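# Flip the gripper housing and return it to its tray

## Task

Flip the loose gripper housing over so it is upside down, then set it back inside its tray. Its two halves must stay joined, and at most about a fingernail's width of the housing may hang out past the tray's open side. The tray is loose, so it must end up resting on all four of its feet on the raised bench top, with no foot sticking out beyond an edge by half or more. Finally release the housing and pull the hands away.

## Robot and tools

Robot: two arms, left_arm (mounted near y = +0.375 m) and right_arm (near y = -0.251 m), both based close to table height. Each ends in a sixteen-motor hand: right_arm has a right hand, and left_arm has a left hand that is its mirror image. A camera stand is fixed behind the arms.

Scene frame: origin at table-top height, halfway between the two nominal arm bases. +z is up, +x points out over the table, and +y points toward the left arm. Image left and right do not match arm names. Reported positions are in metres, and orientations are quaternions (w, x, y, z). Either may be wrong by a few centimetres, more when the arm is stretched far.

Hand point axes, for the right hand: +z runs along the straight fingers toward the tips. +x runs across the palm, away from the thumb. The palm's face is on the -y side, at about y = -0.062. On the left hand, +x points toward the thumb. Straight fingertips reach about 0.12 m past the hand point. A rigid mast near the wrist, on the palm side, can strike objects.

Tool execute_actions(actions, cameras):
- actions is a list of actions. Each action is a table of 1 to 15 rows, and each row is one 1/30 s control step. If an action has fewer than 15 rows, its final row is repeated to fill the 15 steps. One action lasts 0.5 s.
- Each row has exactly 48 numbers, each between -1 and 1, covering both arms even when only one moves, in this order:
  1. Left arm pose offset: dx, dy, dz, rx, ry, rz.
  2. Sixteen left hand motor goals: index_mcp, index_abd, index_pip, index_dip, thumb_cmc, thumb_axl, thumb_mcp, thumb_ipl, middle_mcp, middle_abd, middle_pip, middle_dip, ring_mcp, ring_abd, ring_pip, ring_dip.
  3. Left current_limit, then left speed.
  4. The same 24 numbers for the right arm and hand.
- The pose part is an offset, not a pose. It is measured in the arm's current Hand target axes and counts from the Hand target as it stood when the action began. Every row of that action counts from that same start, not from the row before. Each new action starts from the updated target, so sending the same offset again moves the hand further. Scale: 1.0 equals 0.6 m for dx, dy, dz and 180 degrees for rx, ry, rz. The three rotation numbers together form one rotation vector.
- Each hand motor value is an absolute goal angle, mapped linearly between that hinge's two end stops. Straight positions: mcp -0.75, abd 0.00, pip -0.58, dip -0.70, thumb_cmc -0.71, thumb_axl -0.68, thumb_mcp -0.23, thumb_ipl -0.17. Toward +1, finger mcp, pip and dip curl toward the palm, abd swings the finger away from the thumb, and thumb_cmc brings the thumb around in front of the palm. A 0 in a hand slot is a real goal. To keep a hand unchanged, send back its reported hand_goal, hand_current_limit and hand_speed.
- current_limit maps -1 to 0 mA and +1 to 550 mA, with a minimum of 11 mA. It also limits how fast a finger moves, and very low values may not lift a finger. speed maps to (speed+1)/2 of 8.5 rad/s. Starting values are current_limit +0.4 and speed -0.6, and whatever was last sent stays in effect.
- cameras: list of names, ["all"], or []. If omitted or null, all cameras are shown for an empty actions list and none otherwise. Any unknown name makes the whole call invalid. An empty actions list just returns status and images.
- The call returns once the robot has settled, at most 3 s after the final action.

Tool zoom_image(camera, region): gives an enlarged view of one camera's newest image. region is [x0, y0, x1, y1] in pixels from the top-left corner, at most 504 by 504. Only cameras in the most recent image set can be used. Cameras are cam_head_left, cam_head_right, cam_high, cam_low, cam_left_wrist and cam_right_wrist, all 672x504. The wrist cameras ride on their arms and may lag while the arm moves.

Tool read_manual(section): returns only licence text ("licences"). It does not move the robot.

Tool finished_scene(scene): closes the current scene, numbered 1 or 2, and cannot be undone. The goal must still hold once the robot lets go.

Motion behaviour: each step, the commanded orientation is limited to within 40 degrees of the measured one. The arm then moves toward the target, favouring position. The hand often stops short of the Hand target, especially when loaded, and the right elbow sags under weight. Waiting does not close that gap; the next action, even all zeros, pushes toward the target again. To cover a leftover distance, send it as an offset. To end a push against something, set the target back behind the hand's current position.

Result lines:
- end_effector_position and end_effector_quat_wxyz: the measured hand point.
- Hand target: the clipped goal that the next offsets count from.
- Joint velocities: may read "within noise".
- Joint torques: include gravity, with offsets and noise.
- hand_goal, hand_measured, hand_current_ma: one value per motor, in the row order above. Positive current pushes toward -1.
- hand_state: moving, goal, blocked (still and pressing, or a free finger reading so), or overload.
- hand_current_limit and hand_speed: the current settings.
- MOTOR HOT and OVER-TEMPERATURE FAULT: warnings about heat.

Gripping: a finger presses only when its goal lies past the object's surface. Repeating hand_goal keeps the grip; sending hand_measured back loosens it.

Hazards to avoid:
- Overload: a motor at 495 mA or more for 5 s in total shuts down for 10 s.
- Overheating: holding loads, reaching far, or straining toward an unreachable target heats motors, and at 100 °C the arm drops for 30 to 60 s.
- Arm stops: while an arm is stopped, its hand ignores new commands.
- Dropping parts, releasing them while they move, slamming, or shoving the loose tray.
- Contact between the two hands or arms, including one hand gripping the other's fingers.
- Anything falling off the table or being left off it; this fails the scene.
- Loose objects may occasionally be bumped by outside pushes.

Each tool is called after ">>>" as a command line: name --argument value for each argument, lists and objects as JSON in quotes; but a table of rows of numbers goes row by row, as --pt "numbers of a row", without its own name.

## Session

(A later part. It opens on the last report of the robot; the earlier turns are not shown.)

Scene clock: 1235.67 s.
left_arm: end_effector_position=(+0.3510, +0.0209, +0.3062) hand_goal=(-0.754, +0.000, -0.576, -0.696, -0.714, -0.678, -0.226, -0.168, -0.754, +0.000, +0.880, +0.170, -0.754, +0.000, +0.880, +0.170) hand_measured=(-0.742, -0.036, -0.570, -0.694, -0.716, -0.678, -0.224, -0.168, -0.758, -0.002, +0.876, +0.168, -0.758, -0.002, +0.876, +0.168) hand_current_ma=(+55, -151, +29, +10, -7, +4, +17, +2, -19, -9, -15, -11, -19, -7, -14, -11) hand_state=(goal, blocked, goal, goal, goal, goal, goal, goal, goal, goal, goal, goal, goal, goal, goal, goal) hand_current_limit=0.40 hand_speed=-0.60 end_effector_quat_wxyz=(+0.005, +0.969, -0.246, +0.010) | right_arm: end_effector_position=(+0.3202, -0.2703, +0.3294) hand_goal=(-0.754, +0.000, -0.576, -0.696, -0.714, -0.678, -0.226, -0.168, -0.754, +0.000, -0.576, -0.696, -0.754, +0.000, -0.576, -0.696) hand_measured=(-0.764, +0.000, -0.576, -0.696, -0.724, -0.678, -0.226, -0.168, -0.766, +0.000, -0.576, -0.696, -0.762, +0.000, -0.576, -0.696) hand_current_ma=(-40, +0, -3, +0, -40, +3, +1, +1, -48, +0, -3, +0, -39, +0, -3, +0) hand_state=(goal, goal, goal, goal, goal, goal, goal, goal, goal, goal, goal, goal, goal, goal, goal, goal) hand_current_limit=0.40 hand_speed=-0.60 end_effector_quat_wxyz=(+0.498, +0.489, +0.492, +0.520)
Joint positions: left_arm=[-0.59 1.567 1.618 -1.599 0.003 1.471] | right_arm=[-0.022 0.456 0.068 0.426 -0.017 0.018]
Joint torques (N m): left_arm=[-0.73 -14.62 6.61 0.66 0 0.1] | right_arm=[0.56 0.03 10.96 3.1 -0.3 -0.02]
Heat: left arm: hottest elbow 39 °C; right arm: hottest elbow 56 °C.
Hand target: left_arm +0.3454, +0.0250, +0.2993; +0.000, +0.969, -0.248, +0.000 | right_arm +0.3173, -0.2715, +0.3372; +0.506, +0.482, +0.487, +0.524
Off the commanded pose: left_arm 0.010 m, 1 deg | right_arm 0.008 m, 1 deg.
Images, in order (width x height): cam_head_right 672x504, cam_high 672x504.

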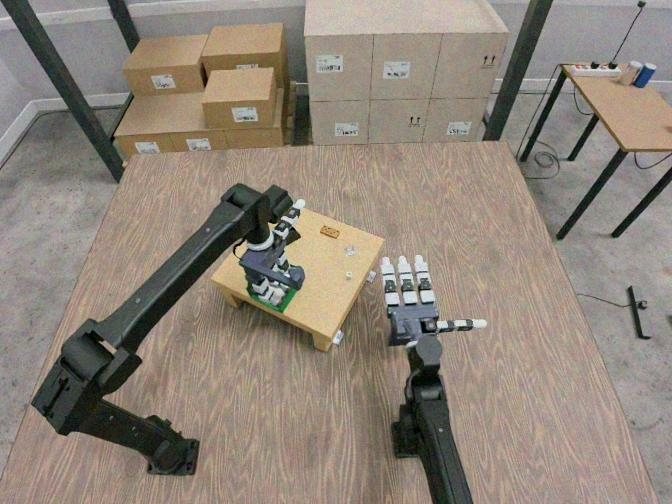

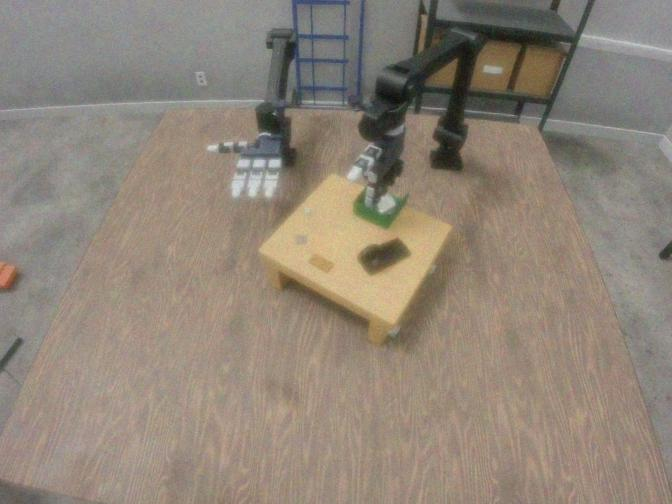

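>>> execute_actions --actions '[[[-0.0167,0,0,0,0,0,-0.754,0,-0.576,-0.696,-0.714,-0.678,-0.226,-0.168,-0.754,0,0.88,0.17,-0.754,0,0.88,0.17,0.4,-0.6,0,0,0,0,0,0,-0.754,0,-0.576,-0.696,-0.714,-0.678,-0.226,-0.168,-0.754,0,-0.576,-0.696,-0.754,0,-0.576,-0.696,0.4,-0.6]],[[-0.0167,0,0,0,0,0,-0.754,0,-0.576,-0.696,-0.714,-0.678,-0.226,-0.168,-0.754,0,0.88,0.17,-0.754,0,0.88,0.17,0.4,-0.6,0,0,0,0,0,0,-0.754,0,-0.576,-0.696,-0.714,-0.678,-0.226,-0.168,-0.754,0,-0.576,-0.696,-0.754,0,-0.576,-0.696,0.4,-0.6]]]' --cameras '["cam_high", "cam_low"]'

>>> zoom_image --camera "cam_high" --region '[330, 150, 430, 240]'

>>> zoom_image --camera "cam_low" --region '[310, 150, 400, 240]'

Scene clock: 1245.20 s.
left_arm: end_effector_position=(+0.3360, +0.0322, +0.3054) hand_goal=(-0.754, +0.000, -0.576, -0.696, -0.714, -0.678, -0.226, -0.168, -0.754, +0.000, +0.880, +0.170, -0.754, +0.000, +0.880, +0.170) hand_measured=(-0.742, -0.042, -0.570, -0.694, -0.716, -0.678, -0.224, -0.168, -0.758, -0.002, +0.876, +0.168, -0.758, -0.002, +0.876, +0.168) hand_current_ma=(+56, -177, +30, +10, -7, +4, +17, +2, -19, -9, -15, -11, -19, -7, -14, -11) hand_state=(goal, blocked, goal, goal, goal, goal, goal, goal, goal, goal, goal, goal, goal, goal, goal, goal) hand_current_limit=0.40 hand_speed=-0.60 end_effector_quat_wxyz=(+0.004, +0.970, -0.244, +0.012) | right_arm: end_effector_position=(+0.3202, -0.2703, +0.3294) hand_goal=(-0.754, +0.000, -0.576, -0.696, -0.714, -0.678, -0.226, -0.168, -0.754, +0.000, -0.576, -0.696, -0.754, +0.000, -0.576, -0.696) hand_measured=(-0.764, +0.000, -0.576, -0.696, -0.724, -0.678, -0.226, -0.168, -0.766, +0.000, -0.576, -0.696, -0.762, +0.000, -0.576, -0.696) hand_current_ma=(-40, +0, -3, +0, -40, +3, +1, +1, -48, +0, -3, +0, -39, +0, -3, +0) hand_state=(goal, goal, goal, goal, goal, goal, goal, goal, goal, goal, goal, goal, goal, goal, goal, goal) hand_current_limit=0.40 hand_speed=-0.60 end_effector_quat_wxyz=(+0.498, +0.489, +0.492, +0.520)
Joint positions: left_arm=[-0.59 1.515 1.557 -1.588 -0.001 1.466] | right_arm=[-0.022 0.456 0.068 0.426 -0.017 0.018]
Joint torques (N m): left_arm=[-1.44 -13.92 6.67 0.54 -0.04 0.05] | right_arm=[0.79 0.15 10.74 2.93 -0.25 -0.04]
Heat: left arm: hottest elbow 39 °C; right arm: hottest elbow 57 °C.
Hand target: left_arm +0.3278, +0.0347, +0.2992; +0.000, +0.969, -0.248, +0.000 | right_arm +0.3173, -0.2715, +0.3372; +0.506, +0.482, +0.487, +0.524
Off the commanded pose: left_arm 0.011 m, 2 deg | right_arm 0.008 m, 1 deg.
Images, in order (width x height): cam_high 672x504, cam_low 672x504.

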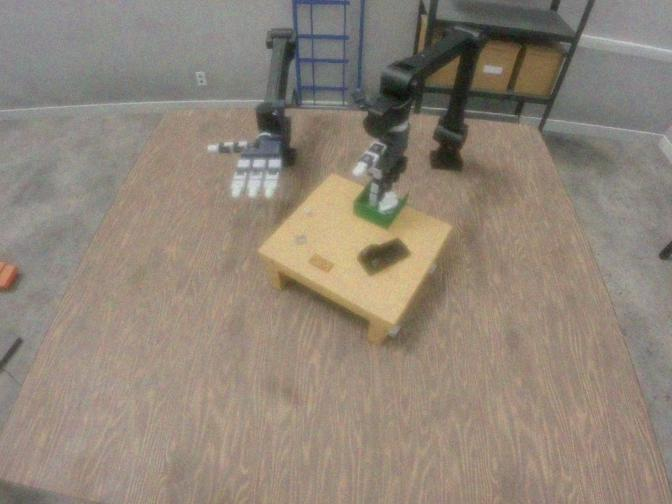

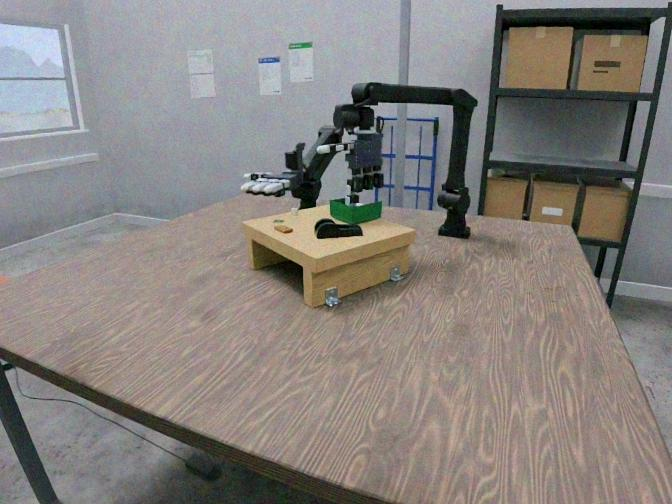

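Scaled by 5.040 from the camera's 672x504 image, which has a finer 960x720 frame.

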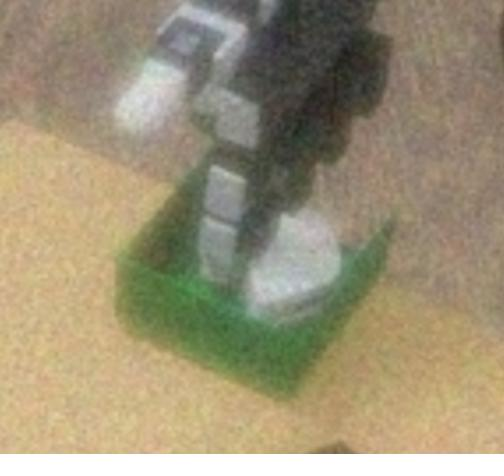

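Scaled by 5.600 from the camera's 672x504 image, which has a finer 960x720 frame.

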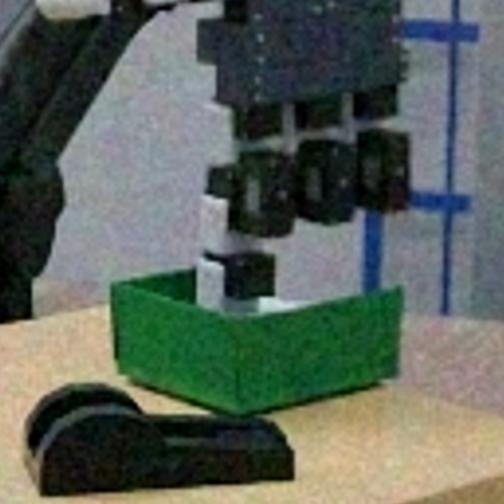

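>>> execute_actions --actions '[[[0.008,0.012,0,0,0,0,-0.754,0,-0.576,-0.696,-0.714,-0.678,-0.226,-0.168,-0.754,0,0.88,0.17,-0.754,0,0.88,0.17,0.4,-0.6,0,0,0,0,0,0,-0.754,0,-0.576,-0.696,-0.714,-0.678,-0.226,-0.168,-0.754,0,-0.576,-0.696,-0.754,0,-0.576,-0.696,0.4,-0.6]],[[0,0,-0.07,0,0,0,-0.754,0,-0.576,-0.696,-0.714,-0.678,-0.226,-0.168,-0.754,0,0.88,0.17,-0.754,0,0.88,0.17,0.4,-0.6,0,0,0,0,0,0,-0.754,0,-0.576,-0.696,-0.714,-0.678,-0.226,-0.168,-0.754,0,-0.576,-0.696,-0.754,0,-0.576,-0.696,0.4,-0.6]],[[0,0.02,-0.07,0,0,0,-0.754,0,-0.576,-0.696,-0.714,-0.678,-0.226,-0.168,-0.754,0,0.88,0.17,-0.754,0,0.88,0.17,0.4,-0.6,0,0,0,0,0,0,-0.754,0,-0.576,-0.696,-0.714,-0.678,-0.226,-0.168,-0.754,0,-0.576,-0.696,-0.754,0,-0.576,-0.696,0.4,-0.6]],[[0.1,0,-0.05,0,0,0,-0.754,0,-0.576,-0.696,-0.714,-0.678,-0.226,-0.168,-0.754,0,0.88,0.17,-0.754,0,0.88,0.17,0.4,-0.6,0,0,0,0,0,0,-0.754,0,-0.576,-0.696,-0.714,-0.678,-0.226,-0.168,-0.754,0,-0.576,-0.696,-0.754,0,-0.576,-0.696,0.4,-0.6]]]' --cameras '["cam_high", "cam_head_right", "cam_head_left"]'

>>> zoom_image --camera "cam_high" --region '[330, 150, 430, 240]'

>>> zoom_image --camera "cam_head_right" --region '[220, 230, 330, 320]'

>>> zoom_image --camera "cam_head_left" --region '[220, 230, 330, 320]'

Scene clock: 1263.37 s.
left_arm: end_effector_position=(+0.3637, -0.0068, +0.4015) hand_goal=(-0.754, +0.000, -0.576, -0.696, -0.714, -0.678, -0.226, -0.168, -0.754, +0.000, +0.880, +0.170, -0.754, +0.000, +0.880, +0.170) hand_measured=(-0.750, -0.002, -0.572, -0.694, -0.716, -0.678, -0.222, -0.168, -0.758, -0.002, +0.876, +0.168, -0.758, -0.002, +0.876, +0.168) hand_current_ma=(+17, -8, +14, +10, -7, +4, +18, +2, -19, -9, -15, -11, -18, -7, -14, -11) hand_state=(goal, goal, goal, goal, goal, goal, goal, goal, goal, goal, goal, goal, goal, goal, goal, goal) hand_current_limit=0.40 hand_speed=-0.60 end_effector_quat_wxyz=(+0.043, +0.964, -0.250, +0.076) | right_arm: end_effector_position=(+0.3202, -0.2703, +0.3294) hand_goal=(-0.754, +0.000, -0.576, -0.696, -0.714, -0.678, -0.226, -0.168, -0.754, +0.000, -0.576, -0.696, -0.754, +0.000, -0.576, -0.696) hand_measured=(-0.764, +0.000, -0.576, -0.696, -0.724, -0.678, -0.226, -0.168, -0.766, +0.000, -0.576, -0.696, -0.762, +0.000, -0.576, -0.696) hand_current_ma=(-40, +0, -3, +0, -40, +3, +1, +1, -48, +0, -3, +0, -39, +0, -3, +0) hand_state=(goal, goal, goal, goal, goal, goal, goal, goal, goal, goal, goal, goal, goal, goal, goal, goal) hand_current_limit=0.40 hand_speed=-0.60 end_effector_quat_wxyz=(+0.498, +0.489, +0.492, +0.520)
Joint positions: left_arm=[-0.614 1.581 1.861 -1.679 0.025 1.454] | right_arm=[-0.022 0.456 0.068 0.426 -0.017 0.018]
Joint torques (N m): left_arm=[-0.56 -12.4 11.73 0.72 0.26 -0.08] | right_arm=[0.32 0.44 10.82 3.18 -0.25 -0.1]
Heat: left arm: hottest elbow 39 °C; right arm: hottest elbow 57 °C.
Hand target: left_arm +0.3755, -0.0134, +0.4132; +0.000, +0.969, -0.248, +0.000 | right_arm +0.3173, -0.2715, +0.3372; +0.506, +0.482, +0.487, +0.524
Off the commanded pose: left_arm 0.018 m, 10 deg | right_arm 0.008 m, 1 deg.
joint sent to its limit (left arm) — joint 4 (wrist pitch), lower limit. The joint targets are off in orientation, not in position.
Images, in order (width x height): cam_head_left 672x504, cam_head_right 672x504, cam_high 672x504.

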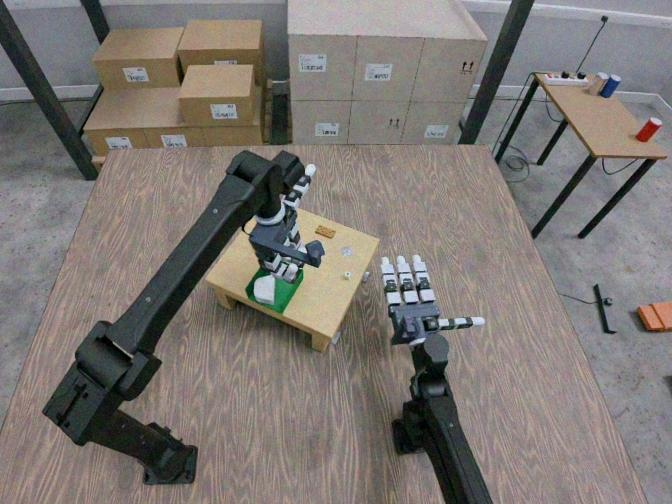

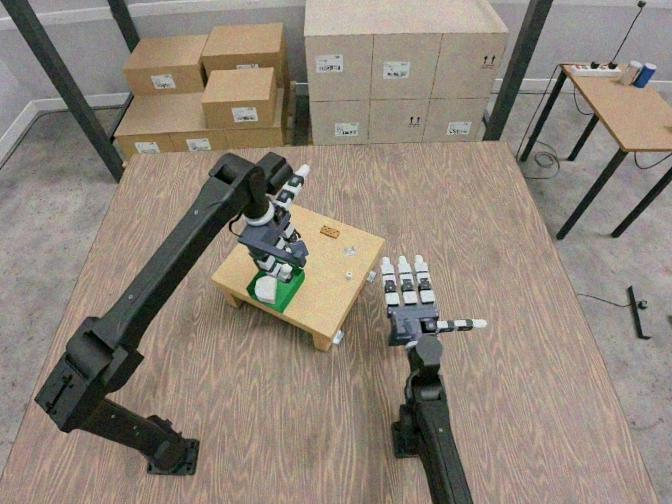

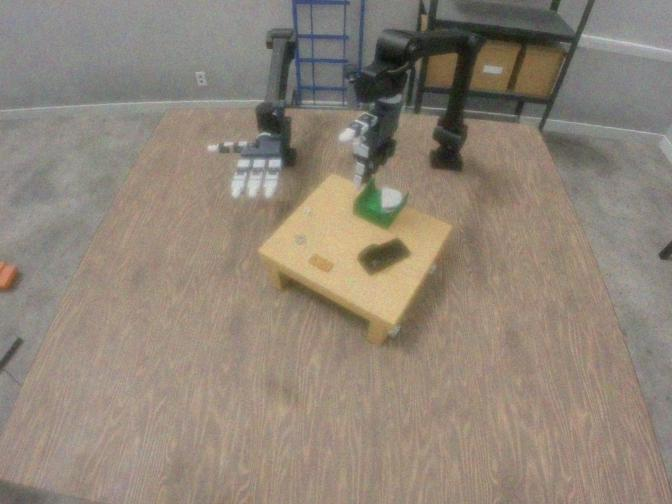

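Scaled by 5.040 from the camera's 672x504 image, which has a finer 960x720 frame.

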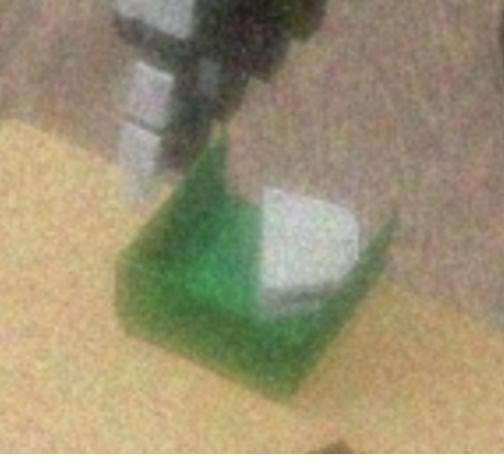

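Scaled by 4.582 from the camera's 672x504 image, which has a finer 960x720 frame.

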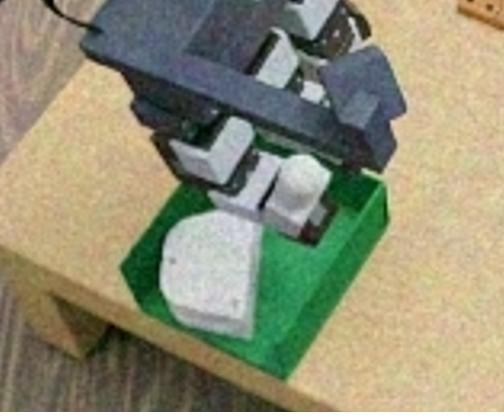

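Scaled by 4.582 from the camera's 672x504 image, which has a finer 960x720 frame.

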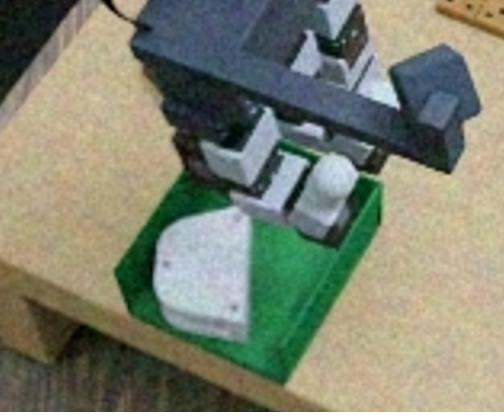

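>>> execute_actions --actions '[[[-0.02,-0.064,0,0,0,0,-0.754,0,-0.576,-0.696,-0.714,-0.678,-0.226,-0.168,-0.754,0,0.88,0.17,-0.754,0,0.88,0.17,0.4,-0.6,0,0,0,0,0,0,-0.754,0,-0.576,-0.696,-0.714,-0.678,-0.226,-0.168,-0.754,0,-0.576,-0.696,-0.754,0,-0.576,-0.696,0.4,-0.6]],[[-0.02,-0.064,0.02,0,0,0,-0.754,0,-0.576,-0.696,-0.714,-0.678,-0.226,-0.168,-0.754,0,0.88,0.17,-0.754,0,0.88,0.17,0.4,-0.6,0,0,0,0,0,0,-0.754,0,-0.576,-0.696,-0.714,-0.678,-0.226,-0.168,-0.754,0,-0.576,-0.696,-0.754,0,-0.576,-0.696,0.4,-0.6]],[[0,0,0.07,0,0,0,-0.754,0,-0.576,-0.696,-0.714,-0.678,-0.226,-0.168,-0.754,0,0.88,0.17,-0.754,0,0.88,0.17,0.4,-0.6,0,0,0,0,0,0,-0.754,0,-0.576,-0.696,-0.714,-0.678,-0.226,-0.168,-0.754,0,-0.576,-0.696,-0.754,0,-0.576,-0.696,0.4,-0.6]]]' --cameras '["cam_high", "cam_low"]'

>>> zoom_image --camera "cam_high" --region '[330, 150, 430, 240]'

>>> zoom_image --camera "cam_low" --region '[310, 150, 400, 240]'

Scene clock: 1313.97 s.
left_arm: end_effector_position=(+0.3918, +0.0696, +0.3666) hand_goal=(-0.754, +0.000, -0.576, -0.696, -0.714, -0.678, -0.226, -0.168, -0.754, +0.000, +0.880, +0.170, -0.754, +0.000, +0.880, +0.170) hand_measured=(-0.754, -0.002, -0.574, -0.694, -0.714, -0.678, -0.222, -0.168, -0.758, -0.002, +0.876, +0.168, -0.758, -0.002, +0.876, +0.168) hand_current_ma=(+2, -8, +10, +10, -4, +4, +18, +2, -14, -9, -15, -11, -14, -7, -14, -11) hand_state=(goal, goal, goal, goal, goal, goal, goal, goal, goal, goal, goal, goal, goal, goal, goal, goal) hand_current_limit=0.40 hand_speed=-0.60 end_effector_quat_wxyz=(+0.017, +0.970, -0.237, +0.044) | right_arm: end_effector_position=(+0.3202, -0.2703, +0.3294) hand_goal=(-0.754, +0.000, -0.576, -0.696, -0.714, -0.678, -0.226, -0.168, -0.754, +0.000, -0.576, -0.696, -0.754, +0.000, -0.576, -0.696) hand_measured=(-0.764, +0.000, -0.576, -0.696, -0.724, -0.678, -0.226, -0.168, -0.766, +0.000, -0.576, -0.696, -0.762, +0.000, -0.576, -0.696) hand_current_ma=(-40, +0, -3, +0, -40, +3, +1, +1, -48, +0, -3, +0, -39, +0, -3, +0) hand_state=(goal, goal, goal, goal, goal, goal, goal, goal, goal, goal, goal, goal, goal, goal, goal, goal) hand_current_limit=0.40 hand_speed=-0.60 end_effector_quat_wxyz=(+0.498, +0.489, +0.492, +0.520)
Joint positions: left_arm=[-0.457 1.563 1.764 -1.679 0.014 1.584] | right_arm=[-0.022 0.456 0.068 0.426 -0.017 0.018]
Joint torques (N m): left_arm=[-1.32 -12.81 7.97 0.49 -0.05 0.16] | right_arm=[0.44 -0.32 10.7 3.08 -0.24 -0.06]
Heat: left arm: hottest elbow 42 °C; right arm: hottest elbow 57 °C.
Hand target: left_arm +0.3913, +0.0656, +0.3593; +0.000, +0.969, -0.248, +0.000 | right_arm +0.3173, -0.2715, +0.3372; +0.506, +0.482, +0.487, +0.524
Off the commanded pose: left_arm 0.009 m, 6 deg | right_arm 0.008 m, 1 deg.
joint sent to its limit (left arm) — joint 4 (wrist pitch), lower limit. The joint targets are off in orientation, not in position.
Images, in order (width x height): cam_high 672x504, cam_low 672x504.

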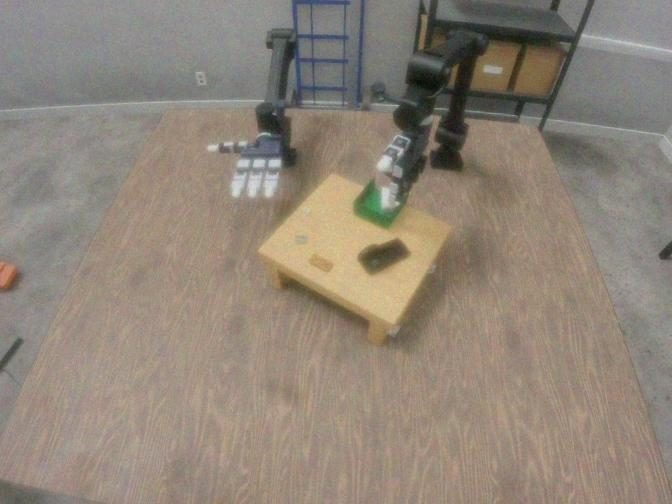

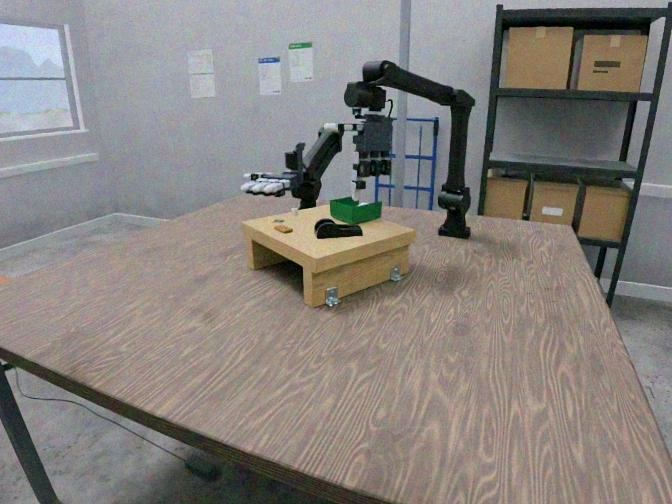

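Scaled by 5.040 from the camera's 672x504 image, which has a finer 960x720 frame.

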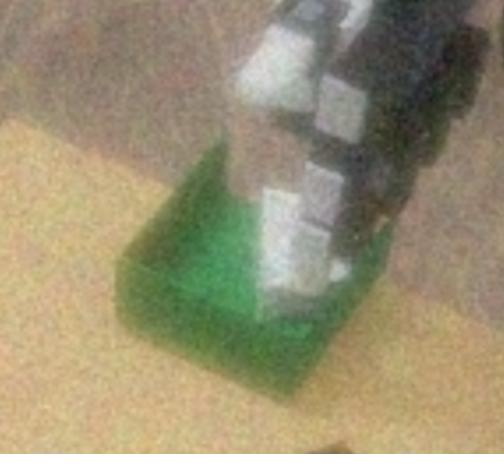

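Scaled by 5.600 from the camera's 672x504 image, which has a finer 960x720 frame.

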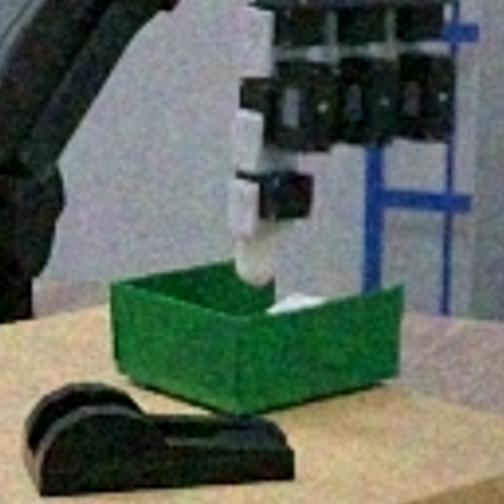

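>>> execute_actions --actions '[[[0.0133,0.01,0.03,0,0,0,-0.754,0,-0.576,-0.696,-0.714,-0.678,-0.226,-0.168,-0.754,0,0.88,0.17,-0.754,0,0.88,0.17,0.4,-0.6,0,0,0,0,0,0,-0.754,0,-0.576,-0.696,-0.714,-0.678,-0.226,-0.168,-0.754,0,-0.576,-0.696,-0.754,0,-0.576,-0.696,0.4,-0.6]],[[0,0,0.04,0,0,0,-0.754,0,-0.576,-0.696,-0.714,-0.678,-0.226,-0.168,-0.754,0,0.88,0.17,-0.754,0,0.88,0.17,0.4,-0.6,0,0,0,0,0,0,-0.754,0,-0.576,-0.696,-0.714,-0.678,-0.226,-0.168,-0.754,0,-0.576,-0.696,-0.754,0,-0.576,-0.696,0.4,-0.6]],[[0,0,0.027,0,0,0,-0.754,0,-0.576,-0.696,-0.714,-0.678,-0.226,-0.168,-0.754,0,0.88,0.17,-0.754,0,0.88,0.17,0.4,-0.6,0,0,0,0,0,0,-0.754,0,-0.576,-0.696,-0.714,-0.678,-0.226,-0.168,-0.754,0,-0.576,-0.696,-0.754,0,-0.576,-0.696,0.4,-0.6]]]' --cameras '["cam_low"]'

>>> zoom_image --camera "cam_low" --region '[310, 150, 400, 240]'

Scene clock: 1337.33 s.
left_arm: end_effector_position=(+0.3922, +0.0623, +0.3123) hand_goal=(-0.754, +0.000, -0.576, -0.696, -0.714, -0.678, -0.226, -0.168, -0.754, +0.000, +0.880, +0.170, -0.754, +0.000, +0.880, +0.170) hand_measured=(-0.756, +0.000, -0.580, -0.694, -0.714, -0.678, -0.222, -0.168, -0.758, -0.002, +0.876, +0.168, -0.758, -0.002, +0.876, +0.168) hand_current_ma=(-9, -3, -18, +10, -4, +4, +19, +2, -14, -9, -15, -11, -14, -7, -14, -11) hand_state=(goal, goal, goal, goal, goal, goal, goal, goal, goal, goal, goal, goal, goal, goal, goal, goal) hand_current_limit=0.40 hand_speed=-0.60 end_effector_quat_wxyz=(-0.002, +0.970, -0.241, +0.002) | right_arm: end_effector_position=(+0.3202, -0.2703, +0.3294) hand_goal=(-0.754, +0.000, -0.576, -0.696, -0.714, -0.678, -0.226, -0.168, -0.754, +0.000, -0.576, -0.696, -0.754, +0.000, -0.576, -0.696) hand_measured=(-0.764, +0.000, -0.576, -0.696, -0.724, -0.678, -0.226, -0.168, -0.766, +0.000, -0.576, -0.696, -0.762, +0.000, -0.576, -0.696) hand_current_ma=(-40, +0, -3, +0, -40, +3, +1, +1, -48, +0, -3, +0, -39, +0, -3, +0) hand_state=(goal, goal, goal, goal, goal, goal, goal, goal, goal, goal, goal, goal, goal, goal, goal, goal) hand_current_limit=0.40 hand_speed=-0.60 end_effector_quat_wxyz=(+0.498, +0.489, +0.492, +0.520)
Joint positions: left_arm=[-0.476 1.616 1.697 -1.648 -0.004 1.575] | right_arm=[-0.022 0.456 0.068 0.426 -0.017 0.018]
Joint torques (N m): left_arm=[-1.26 -13.63 7.45 1.2 0.06 0.06] | right_arm=[0.26 -0.32 10.89 3 -0.23 -0.08]
Heat: left arm: hottest elbow 42 °C; right arm: hottest elbow 57 °C.
Hand target: left_arm +0.3953, +0.0564, +0.3011; +0.000, +0.969, -0.248, +0.000 | right_arm +0.3173, -0.2715, +0.3372; +0.506, +0.482, +0.487, +0.524
Off the commanded pose: left_arm 0.013 m, 1 deg | right_arm 0.008 m, 1 deg.
Images, in order (width x height): cam_low 672x504.

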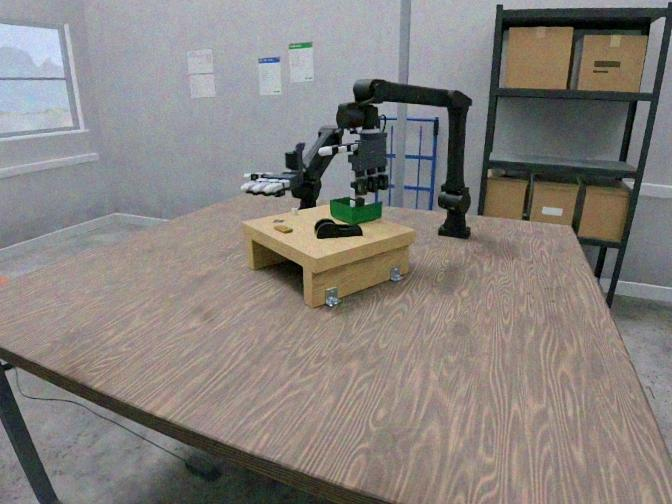

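Scaled by 5.600 from the camera's 672x504 image, which has a finer 960x720 frame.

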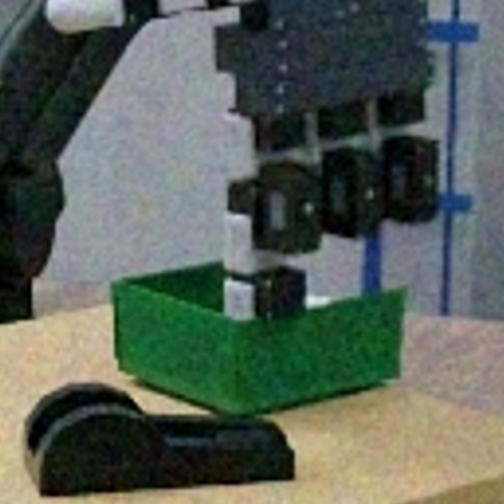

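>>> execute_actions --actions '[[[0,0.0167,0,0,0,0,-0.754,0,-0.576,-0.696,-0.714,-0.678,-0.226,-0.168,-0.754,0,0.88,0.17,-0.754,0,0.88,0.17,0.4,-0.6,0,0,0,0,0,0,-0.754,0,-0.576,-0.696,-0.714,-0.678,-0.226,-0.168,-0.754,0,-0.576,-0.696,-0.754,0,-0.576,-0.696,0.4,-0.6]],[[0,0.0167,0,0,0,0,-0.754,0,-0.576,-0.696,-0.714,-0.678,-0.226,-0.168,-0.754,0,0.88,0.17,-0.754,0,0.88,0.17,0.4,-0.6,0,0,0,0,0,0,-0.754,0,-0.576,-0.696,-0.714,-0.678,-0.226,-0.168,-0.754,0,-0.576,-0.696,-0.754,0,-0.576,-0.696,0.4,-0.6]],[[0,0.0167,0,0,0,0,-0.754,0,-0.576,-0.696,-0.714,-0.678,-0.226,-0.168,-0.754,0,0.88,0.17,-0.754,0,0.88,0.17,0.4,-0.6,0,0,0,0,0,0,-0.754,0,-0.576,-0.696,-0.714,-0.678,-0.226,-0.168,-0.754,0,-0.576,-0.696,-0.754,0,-0.576,-0.696,0.4,-0.6]]]' --cameras '["cam_high", "cam_low"]'

>>> zoom_image --camera "cam_high" --region '[330, 150, 430, 240]'

Scene clock: 1349.27 s.
left_arm: end_effector_position=(+0.3762, +0.0368, +0.3106) hand_goal=(-0.754, +0.000, -0.576, -0.696, -0.714, -0.678, -0.226, -0.168, -0.754, +0.000, +0.880, +0.170, -0.754, +0.000, +0.880, +0.170) hand_measured=(-0.754, +0.000, -0.578, -0.694, -0.714, -0.678, -0.222, -0.168, -0.758, -0.002, +0.876, +0.168, -0.758, -0.002, +0.876, +0.168) hand_current_ma=(-4, -3, -11, +10, -4, +4, +19, +2, -14, -9, -15, -11, -14, -7, -14, -11) hand_state=(goal, goal, goal, goal, goal, goal, goal, goal, goal, goal, goal, goal, goal, goal, goal, goal) hand_current_limit=0.40 hand_speed=-0.60 end_effector_quat_wxyz=(-0.002, +0.968, -0.250, +0.002) | right_arm: end_effector_position=(+0.3202, -0.2703, +0.3294) hand_goal=(-0.754, +0.000, -0.576, -0.696, -0.714, -0.678, -0.226, -0.168, -0.754, +0.000, -0.576, -0.696, -0.754, +0.000, -0.576, -0.696) hand_measured=(-0.764, +0.000, -0.576, -0.696, -0.724, -0.678, -0.226, -0.168, -0.766, +0.000, -0.576, -0.696, -0.762, +0.000, -0.576, -0.696) hand_current_ma=(-40, +0, -3, +0, -40, +3, +1, +1, -48, +0, -3, +0, -39, +0, -3, +0) hand_state=(goal, goal, goal, goal, goal, goal, goal, goal, goal, goal, goal, goal, goal, goal, goal, goal) hand_current_limit=0.40 hand_speed=-0.60 end_effector_quat_wxyz=(+0.498, +0.489, +0.492, +0.520)
Joint positions: left_arm=[-0.537 1.616 1.692 -1.644 -0.004 1.532] | right_arm=[-0.022 0.456 0.068 0.426 -0.017 0.018]
Joint torques (N m): left_arm=[-0.97 -13.92 7.94 1.09 0.04 -0.11] | right_arm=[0.85 -0.62 10.81 3.02 -0.25 -0.05]
Heat: left arm: hottest elbow 41 °C; right arm: hottest elbow 57 °C.
Hand target: left_arm +0.3809, +0.0300, +0.3011; +0.000, +0.969, -0.248, +0.000 | right_arm +0.3173, -0.2715, +0.3372; +0.506, +0.482, +0.487, +0.524
Off the commanded pose: left_arm 0.013 m, 0 deg | right_arm 0.008 m, 1 deg.
Images, in order (width x height): cam_high 672x504, cam_low 672x504.

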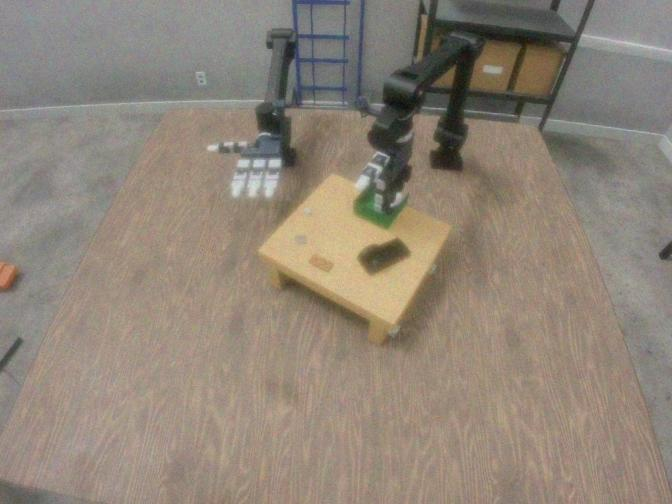

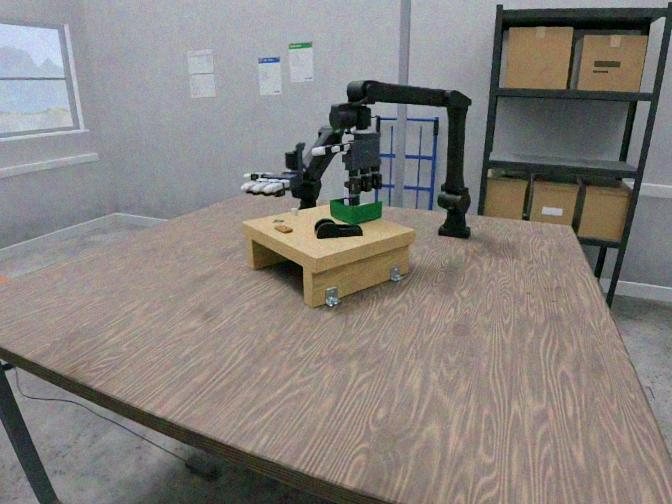

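Scaled by 5.040 from the camera's 672x504 image, which has a finer 960x720 frame.

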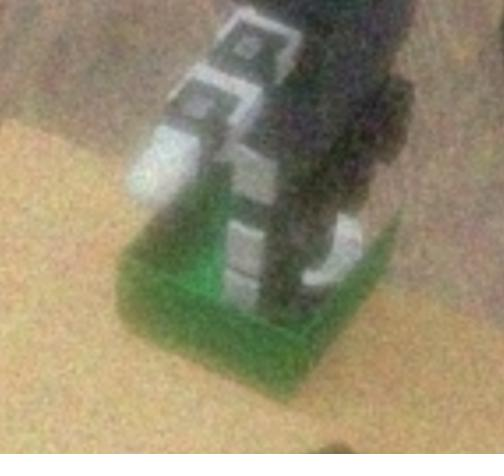

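>>> execute_actions --actions '[[[0.0,0.0,-0.07,0,0,0,-0.754,0,-0.576,-0.696,-0.714,-0.678,-0.226,-0.168,-0.754,0,0.88,0.17,-0.754,0,0.88,0.17,0.4,-0.6,0,0,0,0,0,0,-0.754,0,-0.576,-0.696,-0.714,-0.678,-0.226,-0.168,-0.754,0,-0.576,-0.696,-0.754,0,-0.576,-0.696,0.4,-0.6]],[[0.0,0.0,-0.08,0,0,0,-0.754,0,-0.576,-0.696,-0.714,-0.678,-0.226,-0.168,-0.754,0,0.88,0.17,-0.754,0,0.88,0.17,0.4,-0.6,0,0,0,0,0,0,-0.754,0,-0.576,-0.696,-0.714,-0.678,-0.226,-0.168,-0.754,0,-0.576,-0.696,-0.754,0,-0.576,-0.696,0.4,-0.6]],[[0.05,0.06,-0.05,0,0,0,-0.754,0,-0.576,-0.696,-0.714,-0.678,-0.226,-0.168,-0.754,0,0.88,0.17,-0.754,0,0.88,0.17,0.4,-0.6,0,0,0,0,0,0,-0.754,0,-0.576,-0.696,-0.714,-0.678,-0.226,-0.168,-0.754,0,-0.576,-0.696,-0.754,0,-0.576,-0.696,0.4,-0.6]]]' --cameras '["cam_high", "cam_head_left"]'

>>> zoom_image --camera "cam_high" --region '[330, 150, 430, 240]'

>>> zoom_image --camera "cam_head_left" --region '[220, 230, 330, 320]'

Scene clock: 1362.17 s.
left_arm: end_effector_position=(+0.3782, -0.0101, +0.4112) hand_goal=(-0.754, +0.000, -0.576, -0.696, -0.714, -0.678, -0.226, -0.168, -0.754, +0.000, +0.880, +0.170, -0.754, +0.000, +0.880, +0.170) hand_measured=(-0.754, +0.000, -0.578, -0.694, -0.714, -0.678, -0.222, -0.168, -0.758, -0.002, +0.876, +0.168, -0.758, -0.002, +0.876, +0.168) hand_current_ma=(-2, -3, -10, +10, -3, +4, +19, +2, -14, -9, -15, -11, -15, -7, -14, -11) hand_state=(goal, goal, goal, goal, goal, goal, goal, goal, goal, goal, goal, goal, goal, goal, goal, goal) hand_current_limit=0.40 hand_speed=-0.60 end_effector_quat_wxyz=(+0.049, +0.963, -0.251, +0.087) | right_arm: end_effector_position=(+0.3202, -0.2703, +0.3294) hand_goal=(-0.754, +0.000, -0.576, -0.696, -0.714, -0.678, -0.226, -0.168, -0.754, +0.000, -0.576, -0.696, -0.754, +0.000, -0.576, -0.696) hand_measured=(-0.764, +0.000, -0.576, -0.696, -0.724, -0.678, -0.226, -0.168, -0.766, +0.000, -0.576, -0.696, -0.762, +0.000, -0.576, -0.696) hand_current_ma=(-40, +0, -3, +0, -40, +3, +1, +1, -48, +0, -3, +0, -39, +0, -3, +0) hand_state=(goal, goal, goal, goal, goal, goal, goal, goal, goal, goal, goal, goal, goal, goal, goal, goal) hand_current_limit=0.40 hand_speed=-0.60 end_effector_quat_wxyz=(+0.498, +0.489, +0.492, +0.520)
Joint positions: left_arm=[-0.601 1.609 1.915 -1.679 0.031 1.469] | right_arm=[-0.022 0.456 0.068 0.426 -0.017 0.018]
Joint torques (N m): left_arm=[-0.26 -13.39 11.34 0.73 0.19 -0.13] | right_arm=[0.09 0.09 10.7 3 -0.26 -0.11]
Heat: left arm: hottest elbow 41 °C; right arm: hottest elbow 57 °C.
Hand target: left_arm +0.3900, -0.0159, +0.4209; +0.000, +0.969, -0.248, +0.000 | right_arm +0.3173, -0.2715, +0.3372; +0.506, +0.482, +0.487, +0.524
Off the commanded pose: left_arm 0.016 m, 12 deg | right_arm 0.008 m, 1 deg.
joint sent to its limit (left arm) — joint 4 (wrist pitch), lower limit. The joint targets are off in position and orientation.
Images, in order (width x height): cam_head_left 672x504, cam_high 672x504.

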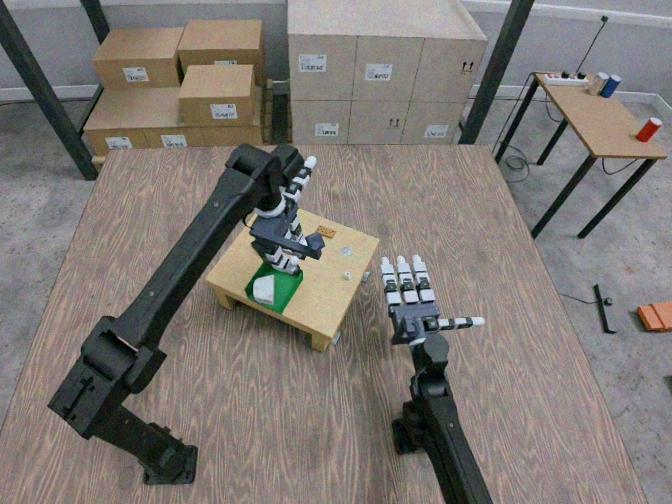

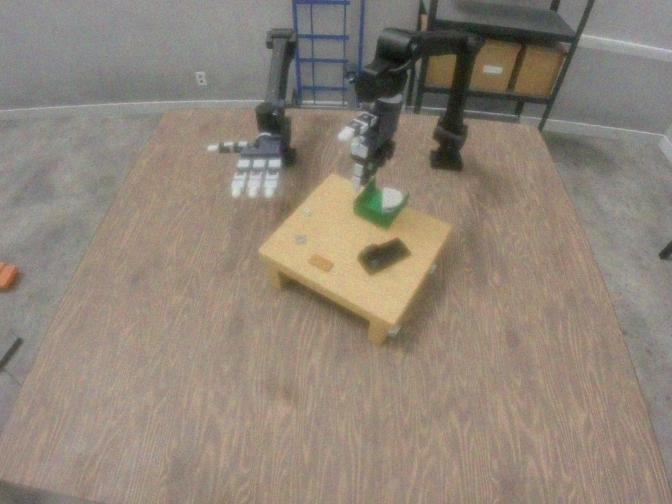

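Scaled by 5.040 from the camera's 672x504 image, which has a finer 960x720 frame.

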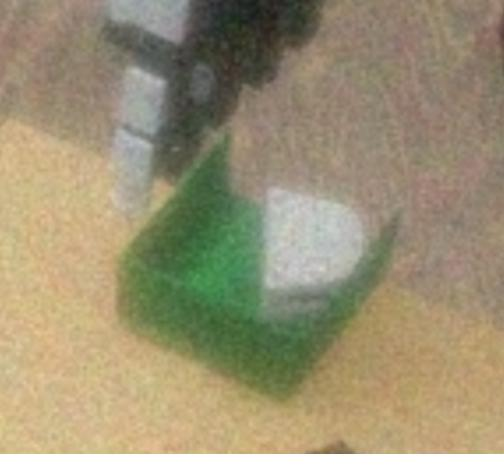

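Scaled by 4.582 from the camera's 672x504 image, which has a finer 960x720 frame.

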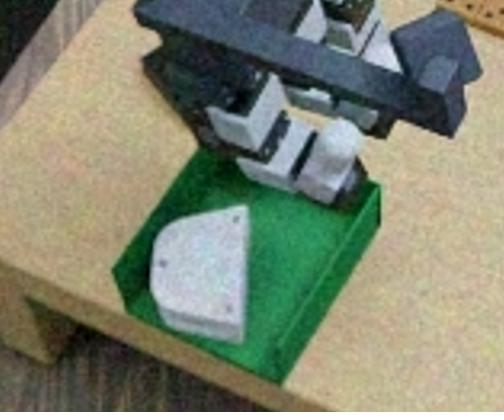

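>>> execute_actions --actions '[[[-0.045,-0.061,0,0,0,0,-0.754,0,-0.576,-0.696,-0.714,-0.678,-0.226,-0.168,-0.754,0,0.88,0.17,-0.754,0,0.88,0.17,0.4,-0.6,0,0,0,0,0,0,-0.754,0,-0.576,-0.696,-0.714,-0.678,-0.226,-0.168,-0.754,0,-0.576,-0.696,-0.754,0,-0.576,-0.696,0.4,-0.6]],[[-0.0457,-0.0608,0,0,0,0,-0.754,0,-0.576,-0.696,-0.714,-0.678,-0.226,-0.168,-0.754,0,0.88,0.17,-0.754,0,0.88,0.17,0.4,-0.6,0,0,0,0,0,0,-0.754,0,-0.576,-0.696,-0.714,-0.678,-0.226,-0.168,-0.754,0,-0.576,-0.696,-0.754,0,-0.576,-0.696,0.4,-0.6]],[[0,0,0.083,0,0,0,-0.754,0,-0.576,-0.696,-0.714,-0.678,-0.226,-0.168,-0.754,0,0.88,0.17,-0.754,0,0.88,0.17,0.4,-0.6,0,0,0,0,0,0,-0.754,0,-0.576,-0.696,-0.714,-0.678,-0.226,-0.168,-0.754,0,-0.576,-0.696,-0.754,0,-0.576,-0.696,0.4,-0.6]],[[0,0,0.05,0,0,0,-0.754,0,-0.576,-0.696,-0.714,-0.678,-0.226,-0.168,-0.754,0,0.88,0.17,-0.754,0,0.88,0.17,0.4,-0.6,0,0,0,0,0,0,-0.754,0,-0.576,-0.696,-0.714,-0.678,-0.226,-0.168,-0.754,0,-0.576,-0.696,-0.754,0,-0.576,-0.696,0.4,-0.6]]]' --cameras '["cam_high", "cam_low"]'

>>> zoom_image --camera "cam_high" --region '[330, 150, 430, 240]'

>>> zoom_image --camera "cam_low" --region '[310, 150, 400, 240]'

Scene clock: 1398.33 s.
left_arm: end_effector_position=(+0.3773, +0.0783, +0.3495) hand_goal=(-0.754, +0.000, -0.576, -0.696, -0.714, -0.678, -0.226, -0.168, -0.754, +0.000, +0.880, +0.170, -0.754, +0.000, +0.880, +0.170) hand_measured=(-0.752, +0.000, -0.576, -0.694, -0.714, -0.678, -0.222, -0.168, -0.758, -0.002, +0.876, +0.168, -0.758, -0.002, +0.876, +0.168) hand_current_ma=(+12, -3, +0, +10, -1, +4, +19, +2, -14, -9, -15, -11, -15, -7, -14, -11) hand_state=(goal, goal, goal, goal, goal, goal, goal, goal, goal, goal, goal, goal, goal, goal, goal, goal) hand_current_limit=0.40 hand_speed=-0.60 end_effector_quat_wxyz=(+0.008, +0.971, -0.239, +0.024) | right_arm: end_effector_position=(+0.3202, -0.2703, +0.3294) hand_goal=(-0.754, +0.000, -0.576, -0.696, -0.714, -0.678, -0.226, -0.168, -0.754, +0.000, -0.576, -0.696, -0.754, +0.000, -0.576, -0.696) hand_measured=(-0.764, +0.000, -0.576, -0.696, -0.724, -0.678, -0.226, -0.168, -0.766, +0.000, -0.576, -0.696, -0.762, +0.000, -0.576, -0.696) hand_current_ma=(-40, +0, -3, +0, -40, +3, +1, +1, -48, +0, -3, +0, -39, +0, -3, +0) hand_state=(goal, goal, goal, goal, goal, goal, goal, goal, goal, goal, goal, goal, goal, goal, goal, goal) hand_current_limit=0.40 hand_speed=-0.60 end_effector_quat_wxyz=(+0.498, +0.489, +0.492, +0.520)
Joint positions: left_arm=[-0.457 1.539 1.698 -1.679 0.005 1.589] | right_arm=[-0.022 0.456 0.068 0.426 -0.017 0.018]
Joint torques (N m): left_arm=[-1.61 -12.04 7.94 0.42 -0.04 0.17] | right_arm=[0.32 -0.32 10.71 3.02 -0.29 -0.1]
Heat: left arm: hottest elbow 45 °C; right arm: hottest elbow 57 °C.
Hand target: left_arm +0.3773, +0.0744, +0.3411; +0.000, +0.969, -0.248, -0.001 | right_arm +0.3173, -0.2715, +0.3372; +0.506, +0.482, +0.487, +0.524
Off the commanded pose: left_arm 0.009 m, 3 deg | right_arm 0.008 m, 1 deg.
joint sent to its limit (left arm) — joint 4 (wrist pitch), lower limit. The joint targets still meet the commanded pose.
Images, in order (width x height): cam_high 672x504, cam_low 672x504.

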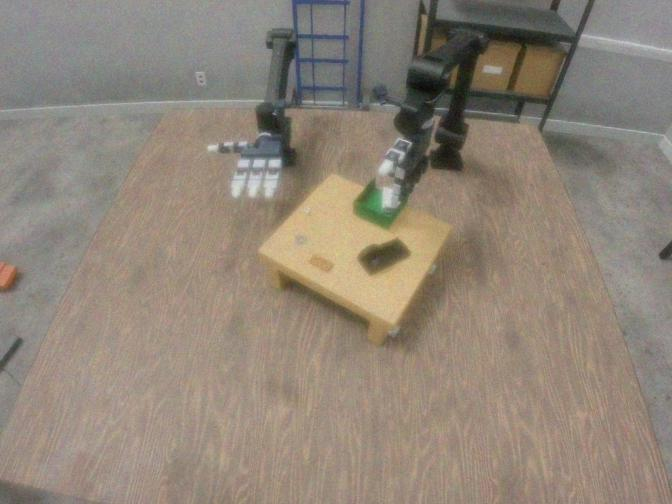

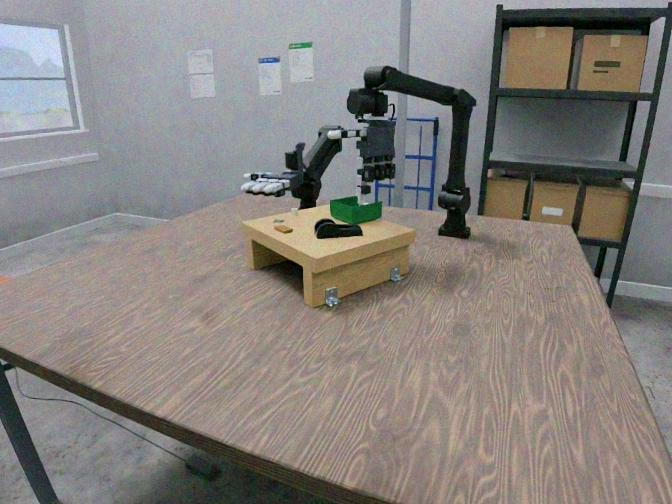

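Scaled by 5.040 from the camera's 672x504 image, which has a finer 960x720 frame.

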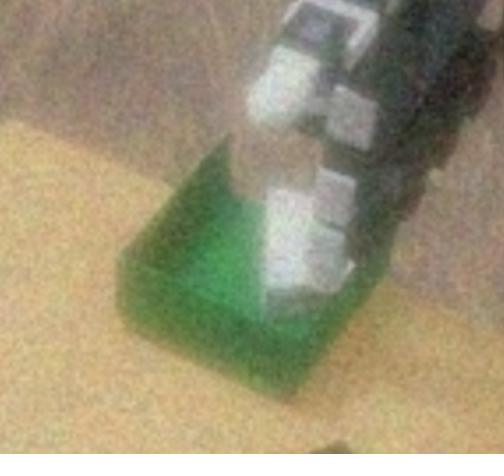

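Scaled by 5.600 from the camera's 672x504 image, which has a finer 960x720 frame.

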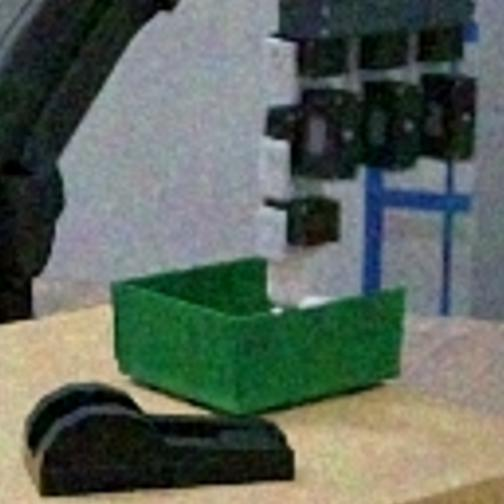

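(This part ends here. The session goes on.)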